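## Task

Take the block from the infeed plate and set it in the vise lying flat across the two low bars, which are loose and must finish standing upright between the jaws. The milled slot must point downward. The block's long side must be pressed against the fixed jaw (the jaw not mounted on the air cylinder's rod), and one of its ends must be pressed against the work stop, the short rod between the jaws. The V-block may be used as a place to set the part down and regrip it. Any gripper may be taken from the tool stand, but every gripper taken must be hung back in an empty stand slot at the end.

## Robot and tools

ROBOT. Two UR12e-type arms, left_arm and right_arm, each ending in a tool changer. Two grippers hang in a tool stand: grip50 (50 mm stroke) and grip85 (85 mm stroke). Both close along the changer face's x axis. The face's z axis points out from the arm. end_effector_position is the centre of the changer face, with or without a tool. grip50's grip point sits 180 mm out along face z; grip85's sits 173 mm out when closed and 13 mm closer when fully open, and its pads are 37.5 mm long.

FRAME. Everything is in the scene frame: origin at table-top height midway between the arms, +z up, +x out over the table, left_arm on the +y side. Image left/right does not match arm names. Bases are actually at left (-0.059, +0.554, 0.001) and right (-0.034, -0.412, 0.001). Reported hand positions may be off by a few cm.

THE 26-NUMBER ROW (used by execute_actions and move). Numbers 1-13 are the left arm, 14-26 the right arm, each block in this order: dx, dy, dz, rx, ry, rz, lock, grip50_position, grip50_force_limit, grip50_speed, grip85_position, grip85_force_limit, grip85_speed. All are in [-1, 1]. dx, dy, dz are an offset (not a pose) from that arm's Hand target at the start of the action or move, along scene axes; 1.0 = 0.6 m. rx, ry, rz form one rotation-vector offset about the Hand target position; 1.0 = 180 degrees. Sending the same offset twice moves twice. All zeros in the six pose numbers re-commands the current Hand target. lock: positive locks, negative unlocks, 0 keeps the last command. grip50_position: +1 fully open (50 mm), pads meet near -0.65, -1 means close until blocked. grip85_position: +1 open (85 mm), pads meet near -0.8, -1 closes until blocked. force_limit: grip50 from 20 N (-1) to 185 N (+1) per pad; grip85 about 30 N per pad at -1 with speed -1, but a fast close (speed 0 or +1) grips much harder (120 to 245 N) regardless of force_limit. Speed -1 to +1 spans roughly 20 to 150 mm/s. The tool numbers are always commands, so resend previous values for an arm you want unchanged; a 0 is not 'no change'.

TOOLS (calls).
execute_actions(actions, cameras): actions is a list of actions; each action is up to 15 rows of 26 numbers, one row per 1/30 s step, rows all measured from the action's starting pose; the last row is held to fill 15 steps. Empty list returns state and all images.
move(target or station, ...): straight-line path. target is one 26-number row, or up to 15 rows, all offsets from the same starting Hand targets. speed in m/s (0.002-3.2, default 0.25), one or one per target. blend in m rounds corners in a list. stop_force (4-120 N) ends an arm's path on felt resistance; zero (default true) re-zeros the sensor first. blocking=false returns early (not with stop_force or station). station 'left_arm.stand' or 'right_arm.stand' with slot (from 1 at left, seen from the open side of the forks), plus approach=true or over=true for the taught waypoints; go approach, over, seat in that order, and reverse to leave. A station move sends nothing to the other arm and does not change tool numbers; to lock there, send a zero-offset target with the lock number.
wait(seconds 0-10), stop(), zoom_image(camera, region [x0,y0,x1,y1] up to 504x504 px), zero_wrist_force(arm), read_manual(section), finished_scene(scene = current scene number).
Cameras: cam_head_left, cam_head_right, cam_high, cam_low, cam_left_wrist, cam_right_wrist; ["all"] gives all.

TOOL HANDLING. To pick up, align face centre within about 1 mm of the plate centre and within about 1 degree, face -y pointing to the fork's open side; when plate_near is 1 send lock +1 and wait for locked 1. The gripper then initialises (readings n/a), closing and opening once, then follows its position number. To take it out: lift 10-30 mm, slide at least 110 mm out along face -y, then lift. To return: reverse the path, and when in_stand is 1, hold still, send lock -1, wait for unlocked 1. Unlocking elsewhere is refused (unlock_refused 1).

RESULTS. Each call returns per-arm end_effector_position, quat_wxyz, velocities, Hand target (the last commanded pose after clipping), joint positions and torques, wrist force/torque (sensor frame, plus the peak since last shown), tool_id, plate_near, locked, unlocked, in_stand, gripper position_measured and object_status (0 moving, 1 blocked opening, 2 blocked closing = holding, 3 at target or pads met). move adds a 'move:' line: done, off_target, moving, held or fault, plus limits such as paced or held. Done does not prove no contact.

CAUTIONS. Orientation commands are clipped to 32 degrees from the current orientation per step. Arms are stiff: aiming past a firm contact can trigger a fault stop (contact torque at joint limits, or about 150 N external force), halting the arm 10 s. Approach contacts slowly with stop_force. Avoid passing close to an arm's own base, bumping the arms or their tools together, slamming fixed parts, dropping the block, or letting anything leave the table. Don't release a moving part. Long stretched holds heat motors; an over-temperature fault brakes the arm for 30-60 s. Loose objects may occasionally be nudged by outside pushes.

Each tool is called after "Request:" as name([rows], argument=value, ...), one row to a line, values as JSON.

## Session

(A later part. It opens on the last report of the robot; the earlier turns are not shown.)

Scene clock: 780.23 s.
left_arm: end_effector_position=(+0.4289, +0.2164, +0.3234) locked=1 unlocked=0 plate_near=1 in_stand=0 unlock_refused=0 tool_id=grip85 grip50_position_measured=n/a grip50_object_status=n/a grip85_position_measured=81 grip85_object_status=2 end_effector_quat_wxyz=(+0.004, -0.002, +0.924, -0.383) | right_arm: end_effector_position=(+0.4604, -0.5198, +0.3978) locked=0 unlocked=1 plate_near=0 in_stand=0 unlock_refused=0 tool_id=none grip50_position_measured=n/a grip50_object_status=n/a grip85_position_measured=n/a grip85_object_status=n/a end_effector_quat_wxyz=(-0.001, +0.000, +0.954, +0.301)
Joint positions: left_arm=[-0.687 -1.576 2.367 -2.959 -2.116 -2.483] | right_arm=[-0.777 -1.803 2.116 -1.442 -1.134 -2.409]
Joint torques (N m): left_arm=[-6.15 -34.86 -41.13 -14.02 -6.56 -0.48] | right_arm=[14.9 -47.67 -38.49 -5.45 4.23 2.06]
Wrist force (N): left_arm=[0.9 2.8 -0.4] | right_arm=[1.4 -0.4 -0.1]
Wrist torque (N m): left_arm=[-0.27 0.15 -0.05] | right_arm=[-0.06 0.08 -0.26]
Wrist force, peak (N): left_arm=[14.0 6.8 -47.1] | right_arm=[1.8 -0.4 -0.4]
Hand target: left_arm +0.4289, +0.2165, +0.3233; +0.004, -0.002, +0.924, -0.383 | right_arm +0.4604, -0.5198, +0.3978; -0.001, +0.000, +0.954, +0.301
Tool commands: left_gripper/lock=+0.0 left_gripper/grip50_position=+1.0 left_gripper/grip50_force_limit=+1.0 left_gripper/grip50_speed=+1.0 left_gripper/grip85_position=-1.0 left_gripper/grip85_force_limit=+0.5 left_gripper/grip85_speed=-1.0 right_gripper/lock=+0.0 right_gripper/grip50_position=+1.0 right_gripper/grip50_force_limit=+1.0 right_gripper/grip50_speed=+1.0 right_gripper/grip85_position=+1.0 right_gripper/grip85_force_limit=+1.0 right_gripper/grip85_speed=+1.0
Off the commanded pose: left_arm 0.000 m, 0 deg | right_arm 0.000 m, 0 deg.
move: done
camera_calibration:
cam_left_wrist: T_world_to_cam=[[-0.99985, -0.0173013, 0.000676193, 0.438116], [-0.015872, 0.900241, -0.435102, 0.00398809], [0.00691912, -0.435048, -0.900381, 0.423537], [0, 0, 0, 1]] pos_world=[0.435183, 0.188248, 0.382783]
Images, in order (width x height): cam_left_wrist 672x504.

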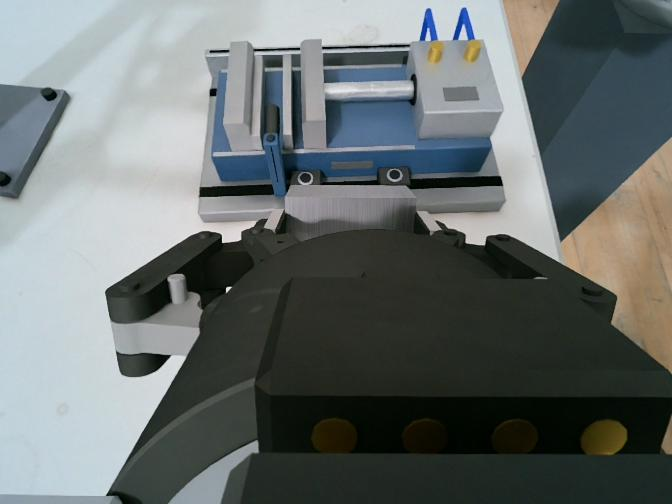

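Request:
move([
  [0, 0, 0.2027, 0, 0, 0, 1, 1, 1, 1, -1, 0.5, -1, 0, 0, 0, 0, 0, 0, 0, 1, 1, 1, 1, 1, 1],
  [0.1043, -0.5667, 0.1277, 0.2029, -0.1844, -0.4508, 1, 1, 1, 1, -1, 0.5, -1, 0, 0, 0, 0, 0, 0, 0, 1, 1, 1, 1, 1, 1],
], speed=0.2, blend=[0.04, 0], cameras=["cam_left_wrist", "cam_high", "cam_right_wrist", "cam_head_left"])

Request:
zoom_image(camera="cam_left_wrist", region=[240, 120, 460, 270])

Request:
zoom_image(camera="cam_right_wrist", region=[200, 170, 500, 410])

Scene clock: 790.77 s.
left_arm: end_effector_position=(+0.4914, -0.1236, +0.3999) locked=1 unlocked=0 plate_near=1 in_stand=0 unlock_refused=0 tool_id=grip85 grip50_position_measured=n/a grip50_object_status=n/a grip85_position_measured=81 grip85_object_status=2 end_effector_quat_wxyz=(+0.000, +0.680, +0.733, +0.000) | right_arm: end_effector_position=(+0.4604, -0.5198, +0.3978) locked=0 unlocked=1 plate_near=0 in_stand=0 unlock_refused=0 tool_id=none grip50_position_measured=n/a grip50_object_status=n/a grip85_position_measured=n/a grip85_object_status=n/a end_effector_quat_wxyz=(-0.001, +0.000, +0.954, +0.301)
Joint positions: left_arm=[-1.041 -1.252 1.567 -1.885 -1.57 -1.165] | right_arm=[-0.777 -1.803 2.116 -1.442 -1.134 -2.409]
Joint torques (N m): left_arm=[6.28 -104.37 -53.62 -11.3 -3.88 -1.33] | right_arm=[13.37 -48.53 -38.47 -5.21 4.04 2.32]
Wrist force (N): left_arm=[0.4 -0.4 0.6] | right_arm=[1.5 -0.6 0.0]
Wrist torque (N m): left_arm=[0.00 0.15 0.34] | right_arm=[-0.07 0.07 -0.26]
Wrist force, peak (N): left_arm=[1.3 7.6 4.7] | right_arm=[1.8 -0.4 -0.1]
Hand target: left_arm +0.4914, -0.1236, +0.3999; +0.000, +0.680, +0.733, +0.000 | right_arm +0.4604, -0.5198, +0.3978; -0.001, +0.000, +0.954, +0.301
Tool commands: left_gripper/lock=+0.0 left_gripper/grip50_position=+1.0 left_gripper/grip50_force_limit=+1.0 left_gripper/grip50_speed=+1.0 left_gripper/grip85_position=-1.0 left_gripper/grip85_force_limit=+0.5 left_gripper/grip85_speed=-1.0 right_gripper/lock=+0.0 right_gripper/grip50_position=+1.0 right_gripper/grip50_force_limit=+1.0 right_gripper/grip50_speed=+1.0 right_gripper/grip85_position=+1.0 right_gripper/grip85_force_limit=+1.0 right_gripper/grip85_speed=+1.0
Off the commanded pose: left_arm 0.000 m, 0 deg | right_arm 0.000 m, 0 deg.
move: done
camera_calibration:
cam_left_wrist: T_world_to_cam=[[-0.0865618, 0.996243, -0.00270216, 0.172451], [0.940482, 0.082611, 0.329649, -0.532474], [0.328634, 0.0259937, -0.9441, 0.260402], [0, 0, 0, 1]] pos_world=[0.430133, -0.134584, 0.421841]
cam_right_wrist: T_world_to_cam=[[-0.999839, -0.0130927, -0.0122366, 0.465734], [-0.0175176, 0.570037, 0.821432, 0.0293653], [-0.00377944, 0.821515, -0.570175, 0.691235], [0, 0, 0, 1]] pos_world=[0.468786, -0.578501, 0.375702]
Images, in order (width x height): cam_head_left 672x504, cam_high 672x504, cam_left_wrist 672x504, cam_right_wrist 672x504.

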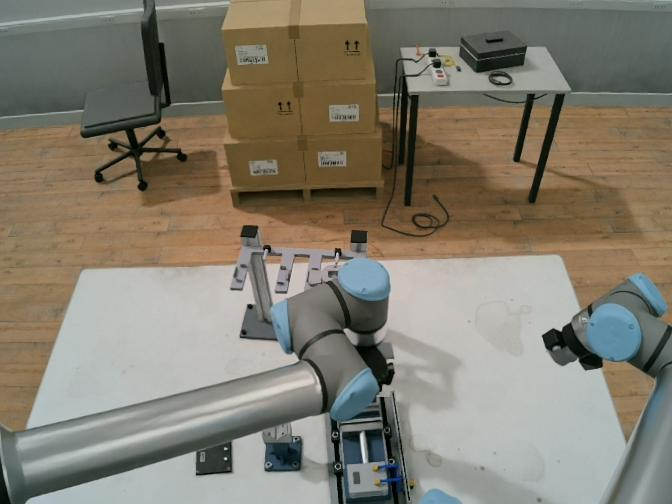

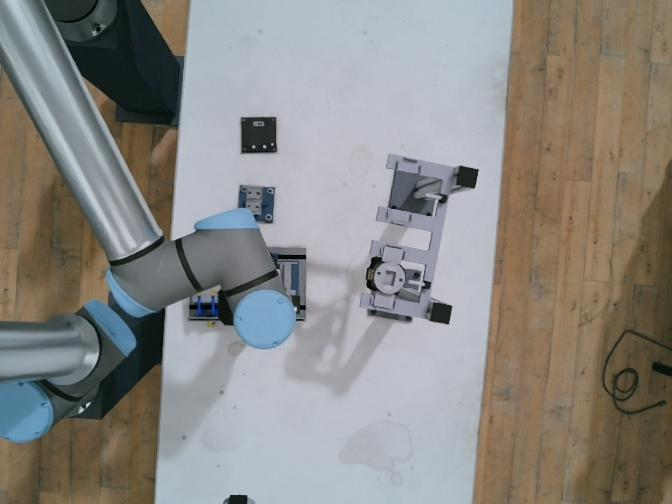

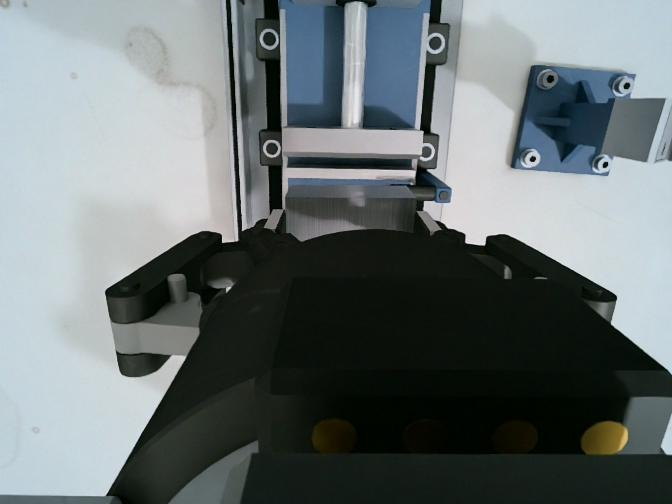

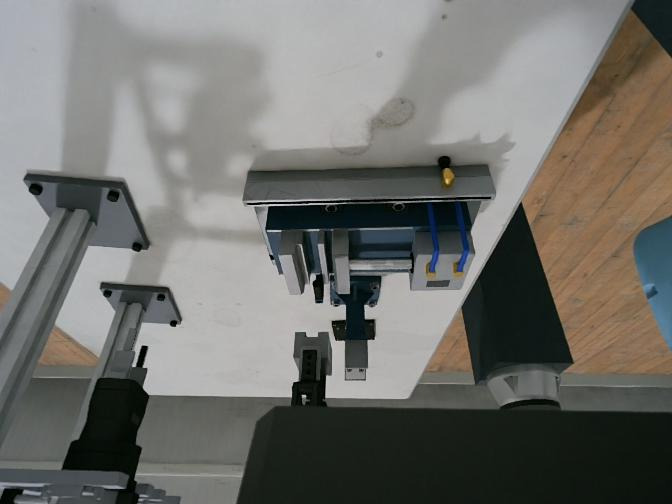

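Scaled by 2.291 from the camera's 672x504 image, which has a finer 960x720 frame.

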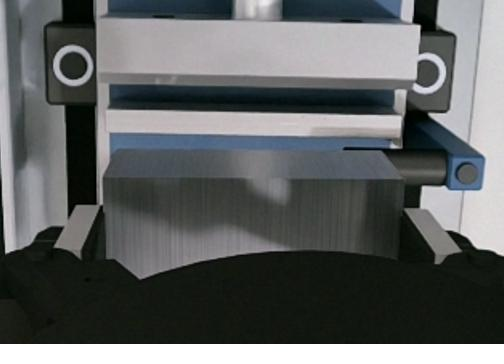

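Scaled by 1.680 from the camera's 672x504 image, which has a finer 960x720 frame.

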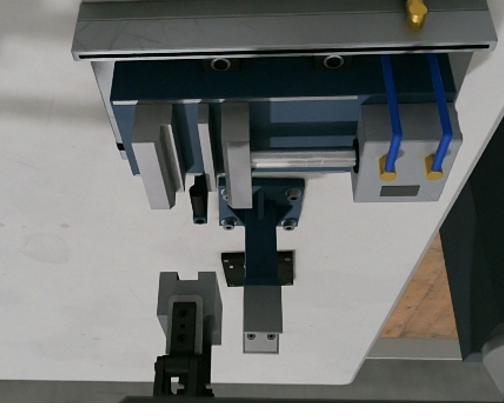

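Request:
zoom_image(camera="cam_left_wrist", region=[270, 120, 370, 220])

Request:
zoom_image(camera="cam_left_wrist", region=[360, 120, 460, 220])

Scaled by 5.040 from the camera's 672x504 image, which has a finer 960x720 frame.

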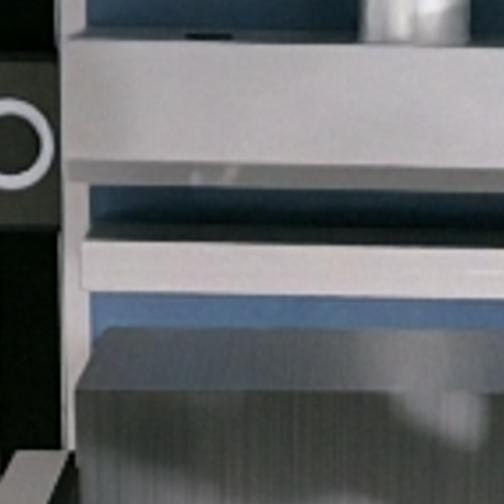

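Scaled by 5.040 from the camera's 672x504 image, which has a finer 960x720 frame.

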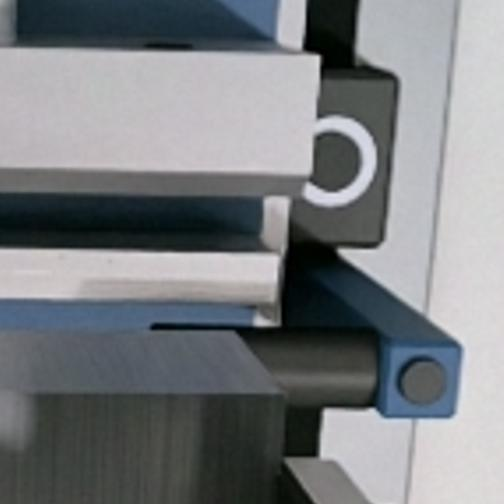

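Request:
move(target=[0.0032, 0, -0.1167, 0, 0, -0.0044, 1, 1, 1, 1, -1, 0.5, -1, 0, 0, 0, 0, 0, 0, 0, 1, 1, 1, 1, 1, 1], speed=0.1, cameras=["cam_left_wrist", "cam_right_wrist"])

Request:
zoom_image(camera="cam_left_wrist", region=[270, 120, 370, 220])

Request:
zoom_image(camera="cam_left_wrist", region=[360, 120, 460, 220])

Request:
zoom_image(camera="cam_right_wrist", region=[260, 200, 400, 340])

Scene clock: 833.00 s.
left_arm: end_effector_position=(+0.4934, -0.1236, +0.3298) locked=1 unlocked=0 plate_near=1 in_stand=0 unlock_refused=0 tool_id=grip85 grip50_position_measured=n/a grip50_object_status=n/a grip85_position_measured=81 grip85_object_status=2 end_effector_quat_wxyz=(+0.000, +0.685, +0.728, +0.000) end_effector_velocity=(+0.000, -0.001, +0.002) end_effector_angular_velocity=(+0.001, +0.001, -0.001) | right_arm: end_effector_position=(+0.4604, -0.5198, +0.3978) locked=0 unlocked=1 plate_near=0 in_stand=0 unlock_refused=0 tool_id=none grip50_position_measured=n/a grip50_object_status=n/a grip85_position_measured=n/a grip85_object_status=n/a end_effector_quat_wxyz=(-0.001, +0.000, +0.954, +0.301)
Joint positions: left_arm=[-1.038 -1.209 1.638 -2 -1.571 -1.148] | right_arm=[-0.777 -1.803 2.116 -1.442 -1.134 -2.409]
Joint velocities: left_arm=[-0.001 -0.001 -0.003 0.005 0 0] | right_arm=[within noise]
Joint torques (N m): left_arm=[7.1 -106.09 -61.35 -2.93 -3.55 -2.21] | right_arm=[13.12 -46.77 -38.29 -5.29 3.97 2.21]
Wrist force (N): left_arm=[0.0 -0.1 0.6] | right_arm=[1.4 -0.5 -0.1]
Wrist torque (N m): left_arm=[0.03 0.22 0.04] | right_arm=[-0.07 0.08 -0.25]
Wrist force, peak (N): left_arm=[0.5 0.5 5.0] | right_arm=[1.6 -0.7 -0.1]
Hand target: left_arm +0.4934, -0.1236, +0.3299; +0.000, +0.685, +0.728, +0.000 | right_arm +0.4604, -0.5198, +0.3978; -0.001, +0.000, +0.954, +0.301
Tool commands: left_gripper/lock=+0.0 left_gripper/grip50_position=+1.0 left_gripper/grip50_force_limit=+1.0 left_gripper/grip50_speed=+1.0 left_gripper/grip85_position=-1.0 left_gripper/grip85_force_limit=+0.5 left_gripper/grip85_speed=-1.0 right_gripper/lock=+0.0 right_gripper/grip50_position=+1.0 right_gripper/grip50_force_limit=+1.0 right_gripper/grip50_speed=+1.0 right_gripper/grip85_position=+1.0 right_gripper/grip85_force_limit=+1.0 right_gripper/grip85_speed=+1.0
Off the commanded pose: left_arm 0.000 m, 0 deg | right_arm 0.000 m, 0 deg.
move: done
camera_calibration:
cam_left_wrist: T_world_to_cam=[[-0.0725793, 0.997358, -0.00299802, 0.165804], [0.941516, 0.0695067, 0.329722, -0.513399], [0.329059, 0.0211083, -0.944073, 0.19285], [0, 0, 0, 1]] pos_world=[0.431949, -0.133752, 0.351841]
cam_right_wrist: T_world_to_cam=[[-0.999839, -0.0130927, -0.0122366, 0.465734], [-0.0175176, 0.570037, 0.821432, 0.0293653], [-0.00377944, 0.821515, -0.570175, 0.691235], [0, 0, 0, 1]] pos_world=[0.468786, -0.578501, 0.375702]
Images, in order (width x height): cam_left_wrist 672x504, cam_right_wrist 672x504.

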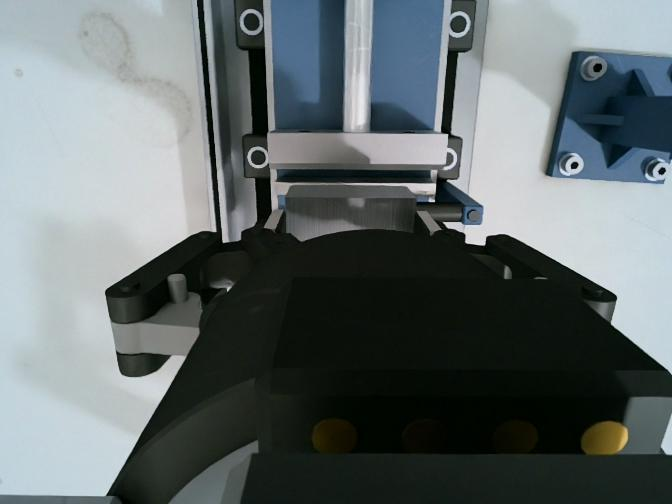

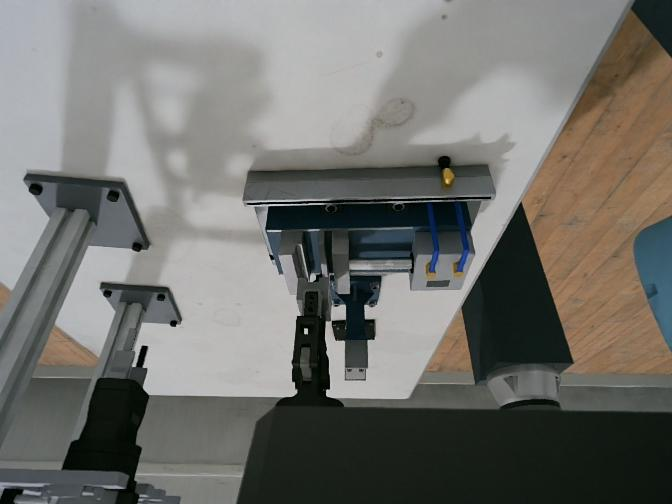

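Scaled by 5.040 from the camera's 672x504 image, which has a finer 960x720 frame.

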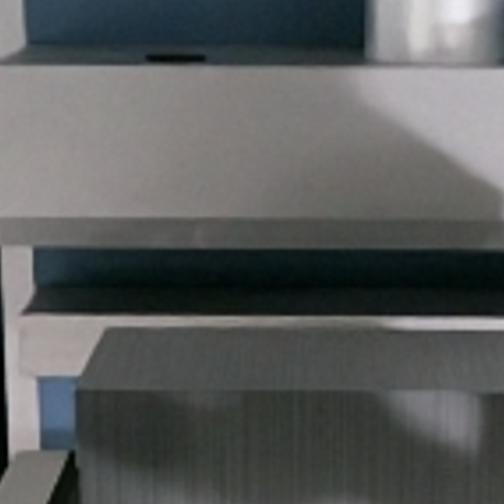

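Scaled by 5.040 from the camera's 672x504 image, which has a finer 960x720 frame.

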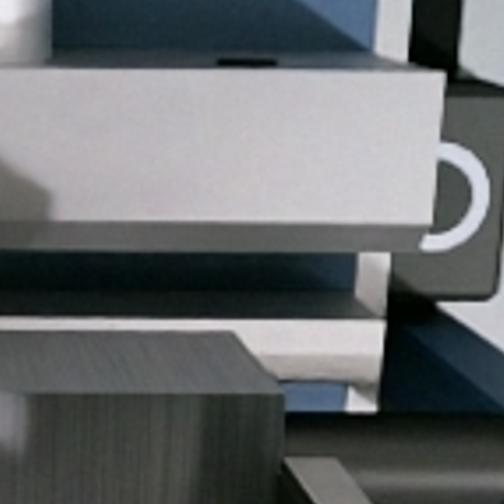

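Scaled by 3.600 from the camera's 672x504 image, which has a finer 960x720 frame.

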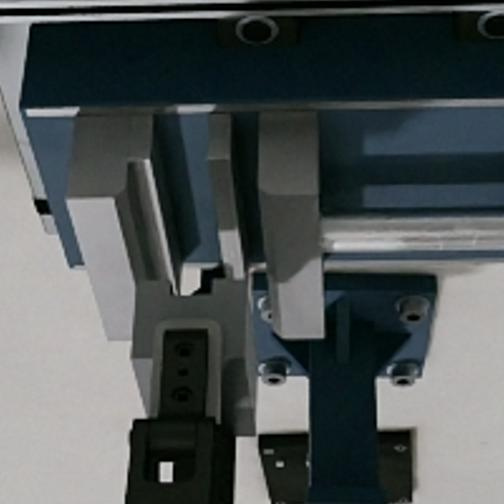

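Request:
move(target=[0, 0, -0.0575, 0, 0, 0, 1, 1, 1, 1, -1, 0.5, -1, 0, 0, 0, 0, 0, 0, 0, 1, 1, 1, 1, 1, 1], speed=0.04, stop_force=10, cameras=["cam_left_wrist", "cam_right_wrist"])

Request:
zoom_image(camera="cam_left_wrist", region=[250, 120, 470, 240])

Request:
zoom_image(camera="cam_right_wrist", region=[260, 200, 400, 340])

Scene clock: 844.40 s.
left_arm: end_effector_position=(+0.4933, -0.1236, +0.2954) locked=1 unlocked=0 plate_near=1 in_stand=0 unlock_refused=0 tool_id=grip85 grip50_position_measured=n/a grip50_object_status=n/a grip85_position_measured=81 grip85_object_status=2 end_effector_quat_wxyz=(+0.000, +0.685, +0.728, +0.000) | right_arm: end_effector_position=(+0.4604, -0.5198, +0.3978) locked=0 unlocked=1 plate_near=0 in_stand=0 unlock_refused=0 tool_id=none grip50_position_measured=n/a grip50_object_status=n/a grip85_position_measured=n/a grip85_object_status=n/a end_effector_quat_wxyz=(-0.001, +0.000, +0.954, +0.301)
Joint positions: left_arm=[-1.039 -1.184 1.67 -2.057 -1.571 -1.149] | right_arm=[-0.777 -1.803 2.116 -1.442 -1.134 -2.409]
Joint torques (N m): left_arm=[-5.38 -112.33 -61.8 -2.71 -1.98 -2.94] | right_arm=[13.78 -47.39 -37.98 -5.31 4.05 1.98]
Wrist force (N): left_arm=[0.3 -0.2 0.6] | right_arm=[1.3 -0.6 -0.4]
Wrist torque (N m): left_arm=[0.05 0.18 0.06] | right_arm=[-0.08 0.09 -0.26]
Wrist force, peak (N): left_arm=[0.0 0.5 -2.8] | right_arm=[1.8 -0.6 -0.5]
Hand target: left_arm +0.4934, -0.1236, +0.2954; +0.000, +0.685, +0.728, +0.000 | right_arm +0.4604, -0.5198, +0.3978; -0.001, +0.000, +0.954, +0.301
Tool commands: left_gripper/lock=+0.0 left_gripper/grip50_position=+1.0 left_gripper/grip50_force_limit=+1.0 left_gripper/grip50_speed=+1.0 left_gripper/grip85_position=-1.0 left_gripper/grip85_force_limit=+0.5 left_gripper/grip85_speed=-1.0 right_gripper/lock=+0.0 right_gripper/grip50_position=+1.0 right_gripper/grip50_force_limit=+1.0 right_gripper/grip50_speed=+1.0 right_gripper/grip85_position=+1.0 right_gripper/grip85_force_limit=+1.0 right_gripper/grip85_speed=+1.0
Off the commanded pose: left_arm 0.000 m, 0 deg | right_arm 0.000 m, 0 deg.
move: done
camera_calibration:
cam_left_wrist: T_world_to_cam=[[-0.0727416, 0.997347, -0.00283591, 0.165719], [0.941535, 0.0696083, 0.329646, -0.502028], [0.328969, 0.0213089, -0.9441, 0.160448], [0, 0, 0, 1]] pos_world=[0.431949, -0.133753, 0.317441]
cam_right_wrist: T_world_to_cam=[[-0.999839, -0.0130927, -0.0122366, 0.465734], [-0.0175176, 0.570037, 0.821432, 0.0293653], [-0.00377944, 0.821515, -0.570175, 0.691235], [0, 0, 0, 1]] pos_world=[0.468786, -0.578501, 0.375702]
Images, in order (width x height): cam_left_wrist 672x504, cam_right_wrist 672x504.

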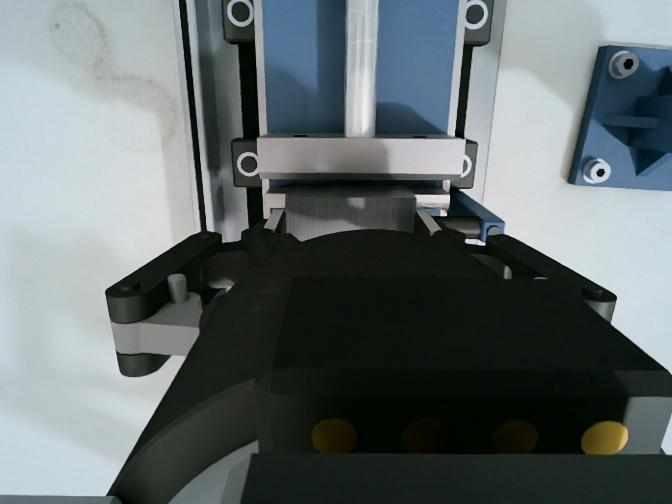

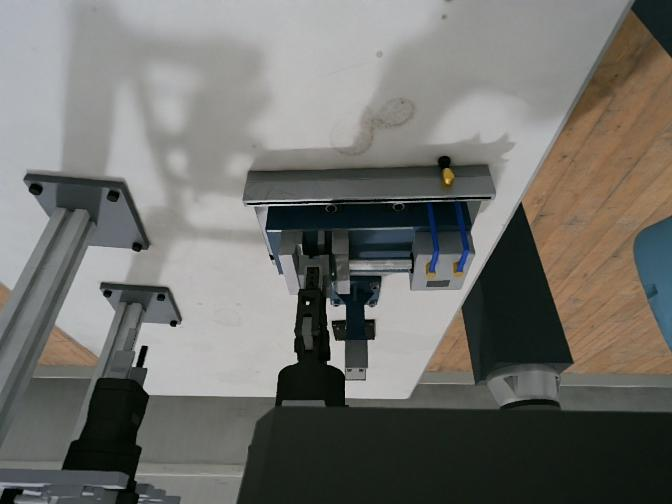

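Scaled by 2.291 from the camera's 672x504 image, which has a finer 960x720 frame.

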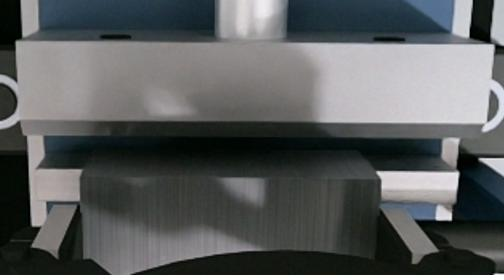

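Scaled by 3.600 from the camera's 672x504 image, which has a finer 960x720 frame.

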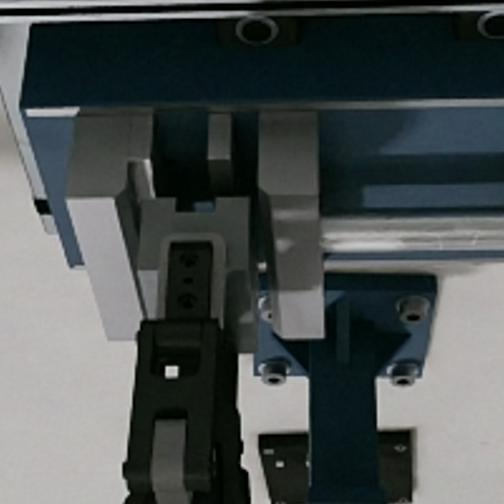

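Request:
move(target=[0, 0, -0.02, 0, 0, 0, 1, 1, 1, 1, -1, 0.5, -1, 0, 0, 0, 0, 0, 0, 0, 1, 1, 1, 1, 1, 1], speed=0.004, stop_force=5, cameras=["cam_left_wrist", "cam_right_wrist"])

Request:
zoom_image(camera="cam_left_wrist", region=[250, 120, 470, 240])

Request:
zoom_image(camera="cam_right_wrist", region=[260, 200, 400, 340])

Scene clock: 852.37 s.
left_arm: end_effector_position=(+0.4933, -0.1236, +0.2889) locked=1 unlocked=0 plate_near=1 in_stand=0 unlock_refused=0 tool_id=grip85 grip50_position_measured=n/a grip50_object_status=n/a grip85_position_measured=81 grip85_object_status=2 end_effector_quat_wxyz=(+0.000, +0.685, +0.728, +0.000) | right_arm: end_effector_position=(+0.4604, -0.5198, +0.3978) locked=0 unlocked=1 plate_near=0 in_stand=0 unlock_refused=0 tool_id=none grip50_position_measured=n/a grip50_object_status=n/a grip85_position_measured=n/a grip85_object_status=n/a end_effector_quat_wxyz=(-0.001, +0.000, +0.954, +0.301)
Joint positions: left_arm=[-1.039 -1.179 1.675 -2.067 -1.571 -1.149] | right_arm=[-0.777 -1.803 2.116 -1.442 -1.134 -2.409]
Joint torques (N m): left_arm=[-5.38 -98.64 -57.05 -3.35 0.1 -2.3] | right_arm=[13.67 -47.49 -38.39 -5.29 3.96 2.33]
Wrist force (N): left_arm=[4.6 -4.6 -10.8] | right_arm=[1.4 -0.5 0.0]
Wrist torque (N m): left_arm=[0.73 0.71 0.12] | right_arm=[-0.07 0.08 -0.26]
Wrist force, peak (N): left_arm=[5.4 -4.6 -11.2] | right_arm=[1.7 -0.6 -0.4]
Hand target: left_arm +0.4934, -0.1236, +0.2889; +0.000, +0.685, +0.728, +0.000 (not the last commanded pose) | right_arm +0.4604, -0.5198, +0.3978; -0.001, +0.000, +0.954, +0.301
Tool commands: left_gripper/lock=+0.0 left_gripper/grip50_position=+1.0 left_gripper/grip50_force_limit=+1.0 left_gripper/grip50_speed=+1.0 left_gripper/grip85_position=-1.0 left_gripper/grip85_force_limit=+0.5 left_gripper/grip85_speed=-1.0 right_gripper/lock=+0.0 right_gripper/grip50_position=+1.0 right_gripper/grip50_force_limit=+1.0 right_gripper/grip50_speed=+1.0 right_gripper/grip85_position=+1.0 right_gripper/grip85_force_limit=+1.0 right_gripper/grip85_speed=+1.0
Off the commanded pose: left_arm 0.005 m, 0 deg | right_arm 0.000 m, 0 deg.
move: contact (left_arm)
camera_calibration:
cam_left_wrist: T_world_to_cam=[[-0.0727416, 0.997347, -0.00283591, 0.165701], [0.941535, 0.0696083, 0.329646, -0.499852], [0.328969, 0.0213089, -0.9441, 0.154217], [0, 0, 0, 1]] pos_world=[0.431949, -0.133753, 0.310841]
cam_right_wrist: T_world_to_cam=[[-0.999839, -0.0130927, -0.0122366, 0.465734], [-0.0175176, 0.570037, 0.821432, 0.0293653], [-0.00377944, 0.821515, -0.570175, 0.691235], [0, 0, 0, 1]] pos_world=[0.468786, -0.578501, 0.375702]
Images, in order (width x height): cam_left_wrist 672x504, cam_right_wrist 672x504.

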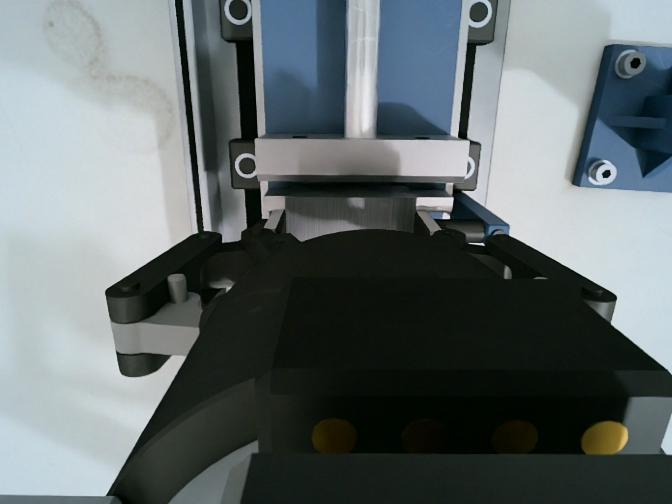

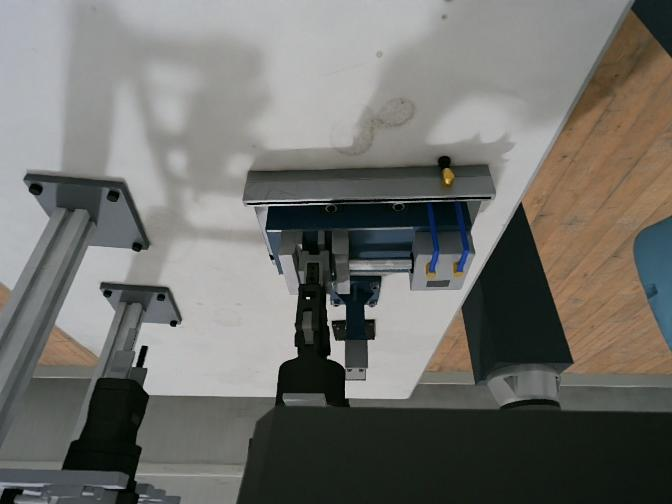

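Scaled by 2.291 from the camera's 672x504 image, which has a finer 960x720 frame.

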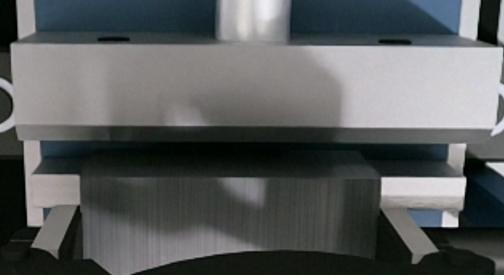

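Scaled by 3.600 from the camera's 672x504 image, which has a finer 960x720 frame.

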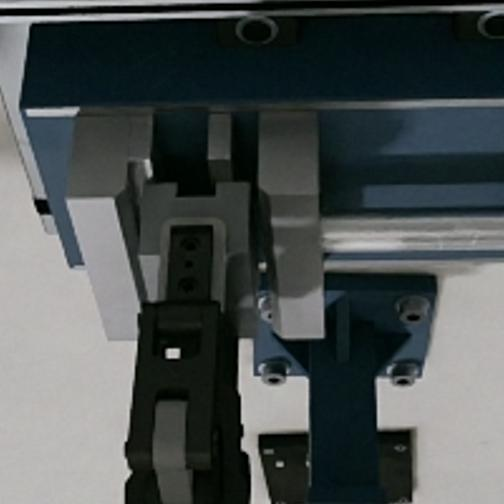

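Request:
move(target=[0, 0, 0.0022, 0, 0, 0, 1, 1, 1, 1, -1, 0.5, -1, 0, 0, 0, 0, 0, 0, 0, 1, 1, 1, 1, 1, 1], speed=0.01, cameras=[])

Request:
move(target=[0.0133, 0.0008, 0, 0, 0, 0, 1, 1, 1, 1, -1, 0.5, -1, 0, 0, 0, 0, 0, 0, 0, 1, 1, 1, 1, 1, 1], speed=0.004, stop_force=5, cameras=["cam_left_wrist", "cam_right_wrist"])

Request:
zoom_image(camera="cam_right_wrist", region=[260, 200, 400, 340])

Scene clock: 860.90 s.
left_arm: end_effector_position=(+0.4934, -0.1236, +0.2902) locked=1 unlocked=0 plate_near=1 in_stand=0 unlock_refused=0 tool_id=grip85 grip50_position_measured=n/a grip50_object_status=n/a grip85_position_measured=81 grip85_object_status=2 end_effector_quat_wxyz=(+0.000, +0.685, +0.728, +0.000) | right_arm: end_effector_position=(+0.4604, -0.5198, +0.3978) locked=0 unlocked=1 plate_near=0 in_stand=0 unlock_refused=0 tool_id=none grip50_position_measured=n/a grip50_object_status=n/a grip85_position_measured=n/a grip85_object_status=n/a end_effector_quat_wxyz=(-0.001, +0.000, +0.954, +0.301)
Joint positions: left_arm=[-1.039 -1.18 1.674 -2.065 -1.571 -1.149] | right_arm=[-0.777 -1.803 2.116 -1.442 -1.134 -2.409]
Joint torques (N m): left_arm=[-7.47 -108.6 -59.81 -3.67 0.76 -2.7] | right_arm=[13.79 -46.66 -38.24 -5.27 4.01 2.26]
Wrist force (N): left_arm=[0.4 -0.1 0.6] | right_arm=[1.4 -0.8 -0.1]
Wrist torque (N m): left_arm=[0.05 0.17 0.06] | right_arm=[-0.09 0.07 -0.25]
Wrist force, peak (N): left_arm=[4.3 -4.4 -10.6] | right_arm=[1.8 -0.6 -0.3]
Hand target: left_arm +0.4934, -0.1236, +0.2902; +0.000, +0.685, +0.728, +0.000 | right_arm +0.4604, -0.5198, +0.3978; -0.001, +0.000, +0.954, +0.301
Tool commands: left_gripper/lock=+0.0 left_gripper/grip50_position=+1.0 left_gripper/grip50_force_limit=+1.0 left_gripper/grip50_speed=+1.0 left_gripper/grip85_position=-1.0 left_gripper/grip85_force_limit=+0.5 left_gripper/grip85_speed=-1.0 right_gripper/lock=+0.0 right_gripper/grip50_position=+1.0 right_gripper/grip50_force_limit=+1.0 right_gripper/grip50_speed=+1.0 right_gripper/grip85_position=+1.0 right_gripper/grip85_force_limit=+1.0 right_gripper/grip85_speed=+1.0
Off the commanded pose: left_arm 0.000 m, 0 deg | right_arm 0.000 m, 0 deg.
move: done
No camera images: "cameras" was empty.

Scene clock: 862.90 s.
left_arm: end_effector_position=(+0.4974, -0.1233, +0.2902) locked=1 unlocked=0 plate_near=1 in_stand=0 unlock_refused=0 tool_id=grip85 grip50_position_measured=n/a grip50_object_status=n/a grip85_position_measured=81 grip85_object_status=2 end_effector_quat_wxyz=(+0.000, +0.685, +0.728, +0.000) | right_arm: end_effector_position=(+0.4604, -0.5198, +0.3978) locked=0 unlocked=1 plate_near=0 in_stand=0 unlock_refused=0 tool_id=none grip50_position_measured=n/a grip50_object_status=n/a grip85_position_measured=n/a grip85_object_status=n/a end_effector_quat_wxyz=(-0.001, +0.000, +0.954, +0.301)
Joint positions: left_arm=[-1.034 -1.177 1.669 -2.063 -1.571 -1.144] | right_arm=[-0.777 -1.803 2.116 -1.442 -1.134 -2.409]
Joint torques (N m): left_arm=[-5.69 -108.83 -45.82 -10.84 0.75 -2.34] | right_arm=[12.64 -47.29 -38.86 -5.33 4.13 2.17]
Wrist force (N): left_arm=[-1.0 -5.9 -1.8] | right_arm=[1.6 -0.3 -0.1]
Wrist torque (N m): left_arm=[1.01 -0.13 0.25] | right_arm=[-0.06 0.05 -0.25]
Wrist force, peak (N): left_arm=[2.1 -10.2 -3.3] | right_arm=[1.7 -0.4 -0.4]
Hand target: left_arm +0.4974, -0.1233, +0.2902; +0.000, +0.685, +0.728, +0.000 (not the last commanded pose) | right_arm +0.4604, -0.5198, +0.3978; -0.001, +0.000, +0.954, +0.301
Tool commands: left_gripper/lock=+0.0 left_gripper/grip50_position=+1.0 left_gripper/grip50_force_limit=+1.0 left_gripper/grip50_speed=+1.0 left_gripper/grip85_position=-1.0 left_gripper/grip85_force_limit=+0.5 left_gripper/grip85_speed=-1.0 right_gripper/lock=+0.0 right_gripper/grip50_position=+1.0 right_gripper/grip50_force_limit=+1.0 right_gripper/grip50_speed=+1.0 right_gripper/grip85_position=+1.0 right_gripper/grip85_force_limit=+1.0 right_gripper/grip85_speed=+1.0
Off the commanded pose: left_arm 0.004 m, 0 deg | right_arm 0.000 m, 0 deg.
move: contact (left_arm)
camera_calibration:
cam_left_wrist: T_world_to_cam=[[-0.0727416, 0.997347, -0.00283591, 0.165696], [0.941535, 0.0696083, 0.329646, -0.504068], [0.328969, 0.0213089, -0.9441, 0.154122], [0, 0, 0, 1]] pos_world=[0.435949, -0.133453, 0.312141]
cam_right_wrist: T_world_to_cam=[[-0.999839, -0.0130927, -0.0122366, 0.465734], [-0.0175176, 0.570037, 0.821432, 0.0293653], [-0.00377944, 0.821515, -0.570175, 0.691235], [0, 0, 0, 1]] pos_world=[0.468786, -0.578501, 0.375702]
Images, in order (width x height): cam_left_wrist 672x504, cam_right_wrist 672x504.

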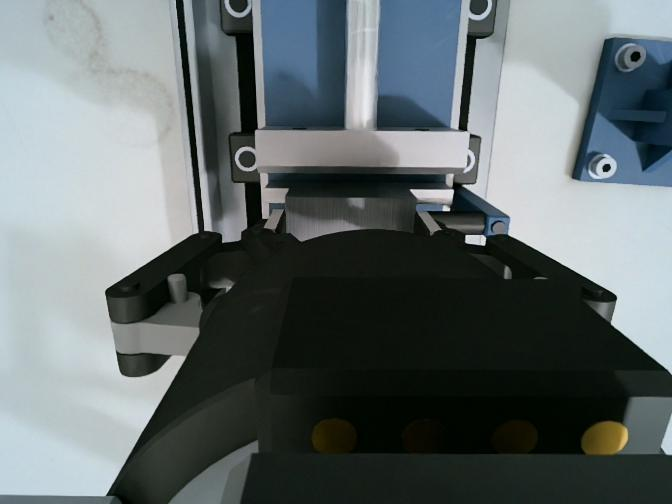

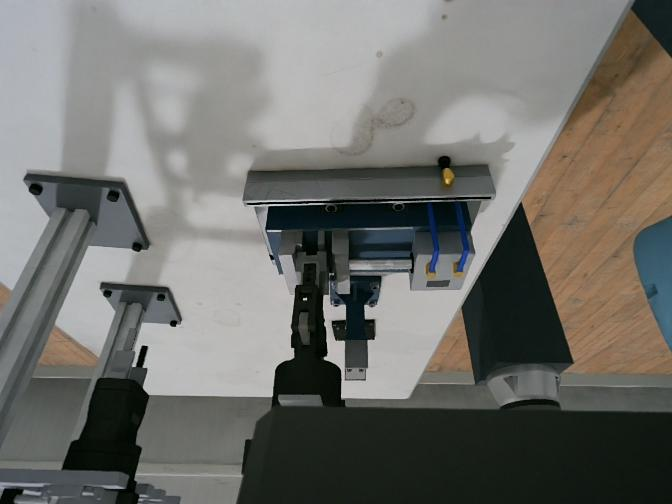

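Scaled by 3.600 from the camera's 672x504 image, which has a finer 960x720 frame.

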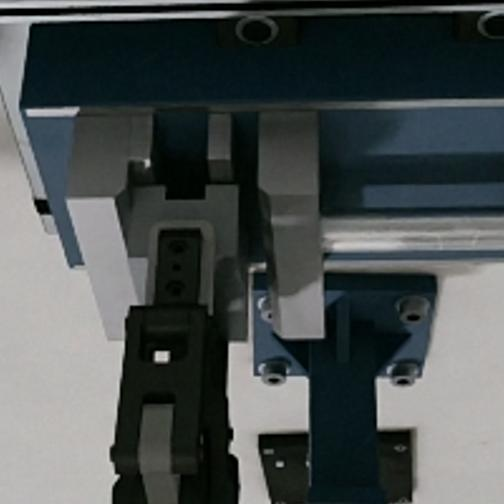

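Request:
move(target=[-0.0015, 0.0149, 0, 0, 0, 0, 1, 1, 1, 1, -1, 0.5, -1, 0, 0, 0, 0, 0, 0, 0, 1, 1, 1, 1, 1, 1], speed=0.004, stop_force=6, cameras=["cam_left_wrist", "cam_right_wrist"])

Request:
zoom_image(camera="cam_left_wrist", region=[370, 160, 510, 260])

Scene clock: 875.10 s.
left_arm: end_effector_position=(+0.4968, -0.1178, +0.2903) locked=1 unlocked=0 plate_near=1 in_stand=0 unlock_refused=0 tool_id=grip85 grip50_position_measured=n/a grip50_object_status=n/a grip85_position_measured=81 grip85_object_status=2 end_effector_quat_wxyz=(+0.000, +0.685, +0.728, +0.000) | right_arm: end_effector_position=(+0.4604, -0.5198, +0.3978) locked=0 unlocked=1 plate_near=0 in_stand=0 unlock_refused=0 tool_id=none grip50_position_measured=n/a grip50_object_status=n/a grip85_position_measured=n/a grip85_object_status=n/a end_effector_quat_wxyz=(-0.001, +0.000, +0.954, +0.301)
Joint positions: left_arm=[-1.032 -1.183 1.679 -2.067 -1.571 -1.142] | right_arm=[-0.777 -1.803 2.116 -1.442 -1.134 -2.409]
Joint torques (N m): left_arm=[-2.4 -88.07 -57.66 -0.76 0.32 -2.48] | right_arm=[13.62 -46.65 -38.12 -5.24 4.09 2.39]
Wrist force (N): left_arm=[-4.7 -1.7 2.0] | right_arm=[1.1 -0.7 -0.2]
Wrist torque (N m): left_arm=[0.23 -0.88 0.05] | right_arm=[-0.08 0.10 -0.26]
Wrist force, peak (N): left_arm=[-9.8 -0.8 4.9] | right_arm=[1.7 -0.7 -0.4]
Hand target: left_arm +0.4968, -0.1178, +0.2902; +0.000, +0.685, +0.728, +0.000 (not the last commanded pose) | right_arm +0.4604, -0.5198, +0.3978; -0.001, +0.000, +0.954, +0.301
Tool commands: left_gripper/lock=+0.0 left_gripper/grip50_position=+1.0 left_gripper/grip50_force_limit=+1.0 left_gripper/grip50_speed=+1.0 left_gripper/grip85_position=-1.0 left_gripper/grip85_force_limit=+0.5 left_gripper/grip85_speed=-1.0 right_gripper/lock=+0.0 right_gripper/grip50_position=+1.0 right_gripper/grip50_force_limit=+1.0 right_gripper/grip50_speed=+1.0 right_gripper/grip85_position=+1.0 right_gripper/grip85_force_limit=+1.0 right_gripper/grip85_speed=+1.0
Off the commanded pose: left_arm 0.003 m, 0 deg | right_arm 0.000 m, 0 deg.
move: contact (left_arm)
camera_calibration:
cam_left_wrist: T_world_to_cam=[[-0.0726731, 0.997351, -0.00303105, 0.160198], [0.941509, 0.0696061, 0.329722, -0.503931], [0.32906, 0.0211082, -0.944073, 0.154223], [0, 0, 0, 1]] pos_world=[0.435349, -0.127952, 0.31224]
cam_right_wrist: T_world_to_cam=[[-0.999839, -0.0130927, -0.0122366, 0.465734], [-0.0175176, 0.570037, 0.821432, 0.0293653], [-0.00377944, 0.821515, -0.570175, 0.691235], [0, 0, 0, 1]] pos_world=[0.468786, -0.578501, 0.375702]
Images, in order (width x height): cam_left_wrist 672x504, cam_right_wrist 672x504.

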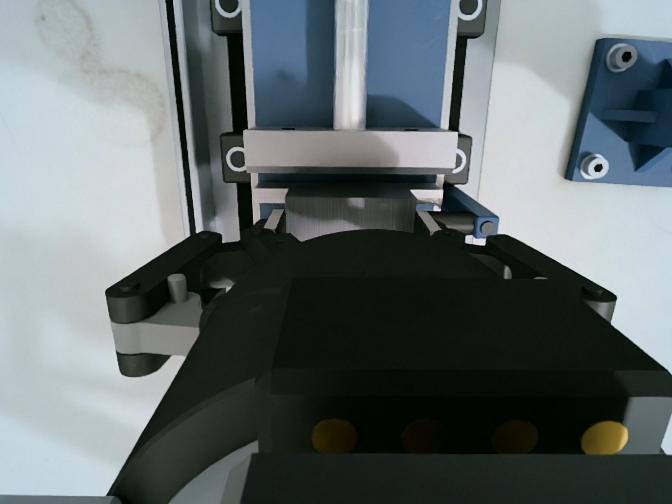

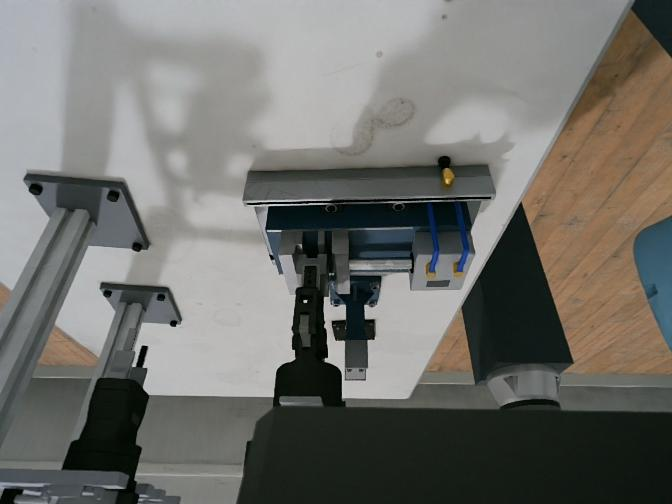

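Scaled by 3.600 from the camera's 672x504 image, which has a finer 960x720 frame.

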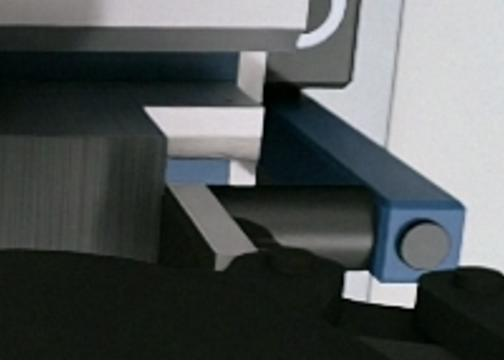

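Request:
move(target=[0.0033, 0.0002, 0, 0, 0, 0, 1, 1, 1, 1, -1, 0.5, -1, 0, 0, 0, 0, 0, 0, 0, 1, 1, 1, 1, 1, 1], speed=0.003, stop_force=6, cameras=[])

Request:
move(target=[0, 0, -0.0017, 0, 0, 0, 1, 1, 1, 1, -1, 0.5, -1, 0, 0, 0, 0, 0, 0, 0, 1, 1, 1, 1, 1, 1], speed=0.003, stop_force=8, cameras=["cam_left_wrist"])

Scene clock: 885.57 s.
left_arm: end_effector_position=(+0.4971, -0.1178, +0.2902) locked=1 unlocked=0 plate_near=1 in_stand=0 unlock_refused=0 tool_id=grip85 grip50_position_measured=n/a grip50_object_status=n/a grip85_position_measured=81 grip85_object_status=2 end_effector_quat_wxyz=(+0.000, +0.685, +0.728, +0.000) | right_arm: end_effector_position=(+0.4604, -0.5198, +0.3978) locked=0 unlocked=1 plate_near=0 in_stand=0 unlock_refused=0 tool_id=none grip50_position_measured=n/a grip50_object_status=n/a grip85_position_measured=n/a grip85_object_status=n/a end_effector_quat_wxyz=(-0.001, +0.000, +0.954, +0.301)
Joint positions: left_arm=[-1.031 -1.183 1.679 -2.066 -1.571 -1.142] | right_arm=[-0.777 -1.803 2.116 -1.442 -1.134 -2.409]
Joint torques (N m): left_arm=[-3.39 -109.05 -44.28 -10.2 0.96 -2.49] | right_arm=[13.86 -46.84 -39.24 -5.15 3.81 2.04]
Wrist force (N): left_arm=[-3.6 -10.1 -4.4] | right_arm=[1.2 -0.6 -0.3]
Wrist torque (N m): left_arm=[1.69 -0.57 0.27] | right_arm=[-0.08 0.09 -0.26]
Wrist force, peak (N): left_arm=[-2.7 -11.1 -4.0] | right_arm=[1.9 -0.7 -0.3]
Hand target: left_arm +0.4971, -0.1178, +0.2902; +0.000, +0.685, +0.728, +0.000 (not the last commanded pose) | right_arm +0.4604, -0.5198, +0.3978; -0.001, +0.000, +0.954, +0.301
Tool commands: left_gripper/lock=+0.0 left_gripper/grip50_position=+1.0 left_gripper/grip50_force_limit=+1.0 left_gripper/grip50_speed=+1.0 left_gripper/grip85_position=-1.0 left_gripper/grip85_force_limit=+0.5 left_gripper/grip85_speed=-1.0 right_gripper/lock=+0.0 right_gripper/grip50_position=+1.0 right_gripper/grip50_force_limit=+1.0 right_gripper/grip50_speed=+1.0 right_gripper/grip85_position=+1.0 right_gripper/grip85_force_limit=+1.0 right_gripper/grip85_speed=+1.0
Off the commanded pose: left_arm 0.002 m, 0 deg | right_arm 0.000 m, 0 deg.
move: contact (left_arm)
No camera images: "cameras" was empty.

Scene clock: 886.63 s.
left_arm: end_effector_position=(+0.4971, -0.1178, +0.2892) locked=1 unlocked=0 plate_near=1 in_stand=0 unlock_refused=0 tool_id=grip85 grip50_position_measured=n/a grip50_object_status=n/a grip85_position_measured=81 grip85_object_status=2 end_effector_quat_wxyz=(+0.000, +0.685, +0.728, +0.000) | right_arm: end_effector_position=(+0.4604, -0.5198, +0.3978) locked=0 unlocked=1 plate_near=0 in_stand=0 unlock_refused=0 tool_id=none grip50_position_measured=n/a grip50_object_status=n/a grip85_position_measured=n/a grip85_object_status=n/a end_effector_quat_wxyz=(-0.001, +0.000, +0.954, +0.301)
Joint positions: left_arm=[-1.032 -1.182 1.68 -2.068 -1.571 -1.142] | right_arm=[-0.777 -1.803 2.116 -1.442 -1.134 -2.409]
Joint torques (N m): left_arm=[-3.8 -82.28 -47.1 -9.07 1.76 -2.67] | right_arm=[12.11 -46.57 -38.26 -5.18 4.13 1.95]
Wrist force (N): left_arm=[-3.1 -9.9 -4.6] | right_arm=[1.6 -0.6 -0.4]
Wrist torque (N m): left_arm=[1.68 -0.55 0.33] | right_arm=[-0.07 0.07 -0.26]
Wrist force, peak (N): left_arm=[-3.7 -9.7 -5.3] | right_arm=[1.7 -0.4 -0.1]
Hand target: left_arm +0.4971, -0.1178, +0.2892; +0.000, +0.685, +0.728, +0.000 | right_arm +0.4604, -0.5198, +0.3978; -0.001, +0.000, +0.954, +0.301
Tool commands: left_gripper/lock=+0.0 left_gripper/grip50_position=+1.0 left_gripper/grip50_force_limit=+1.0 left_gripper/grip50_speed=+1.0 left_gripper/grip85_position=-1.0 left_gripper/grip85_force_limit=+0.5 left_gripper/grip85_speed=-1.0 right_gripper/lock=+0.0 right_gripper/grip50_position=+1.0 right_gripper/grip50_force_limit=+1.0 right_gripper/grip50_speed=+1.0 right_gripper/grip85_position=+1.0 right_gripper/grip85_force_limit=+1.0 right_gripper/grip85_speed=+1.0
Off the commanded pose: left_arm 0.000 m, 0 deg | right_arm 0.000 m, 0 deg.
move: done
camera_calibration:
cam_left_wrist: T_world_to_cam=[[-0.0728355, 0.99734, -0.00286893, 0.160236], [0.941527, 0.0697078, 0.329646, -0.503822], [0.32897, 0.0213088, -0.9441, 0.153159], [0, 0, 0, 1]] pos_world=[0.435649, -0.127953, 0.311141]
Images, in order (width x height): cam_left_wrist 672x504.

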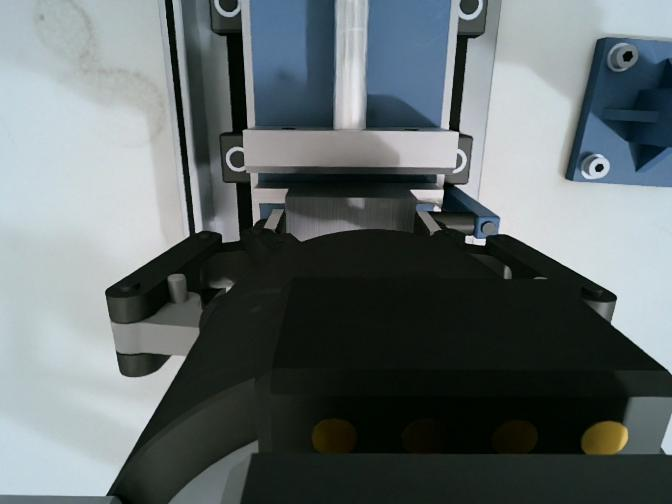

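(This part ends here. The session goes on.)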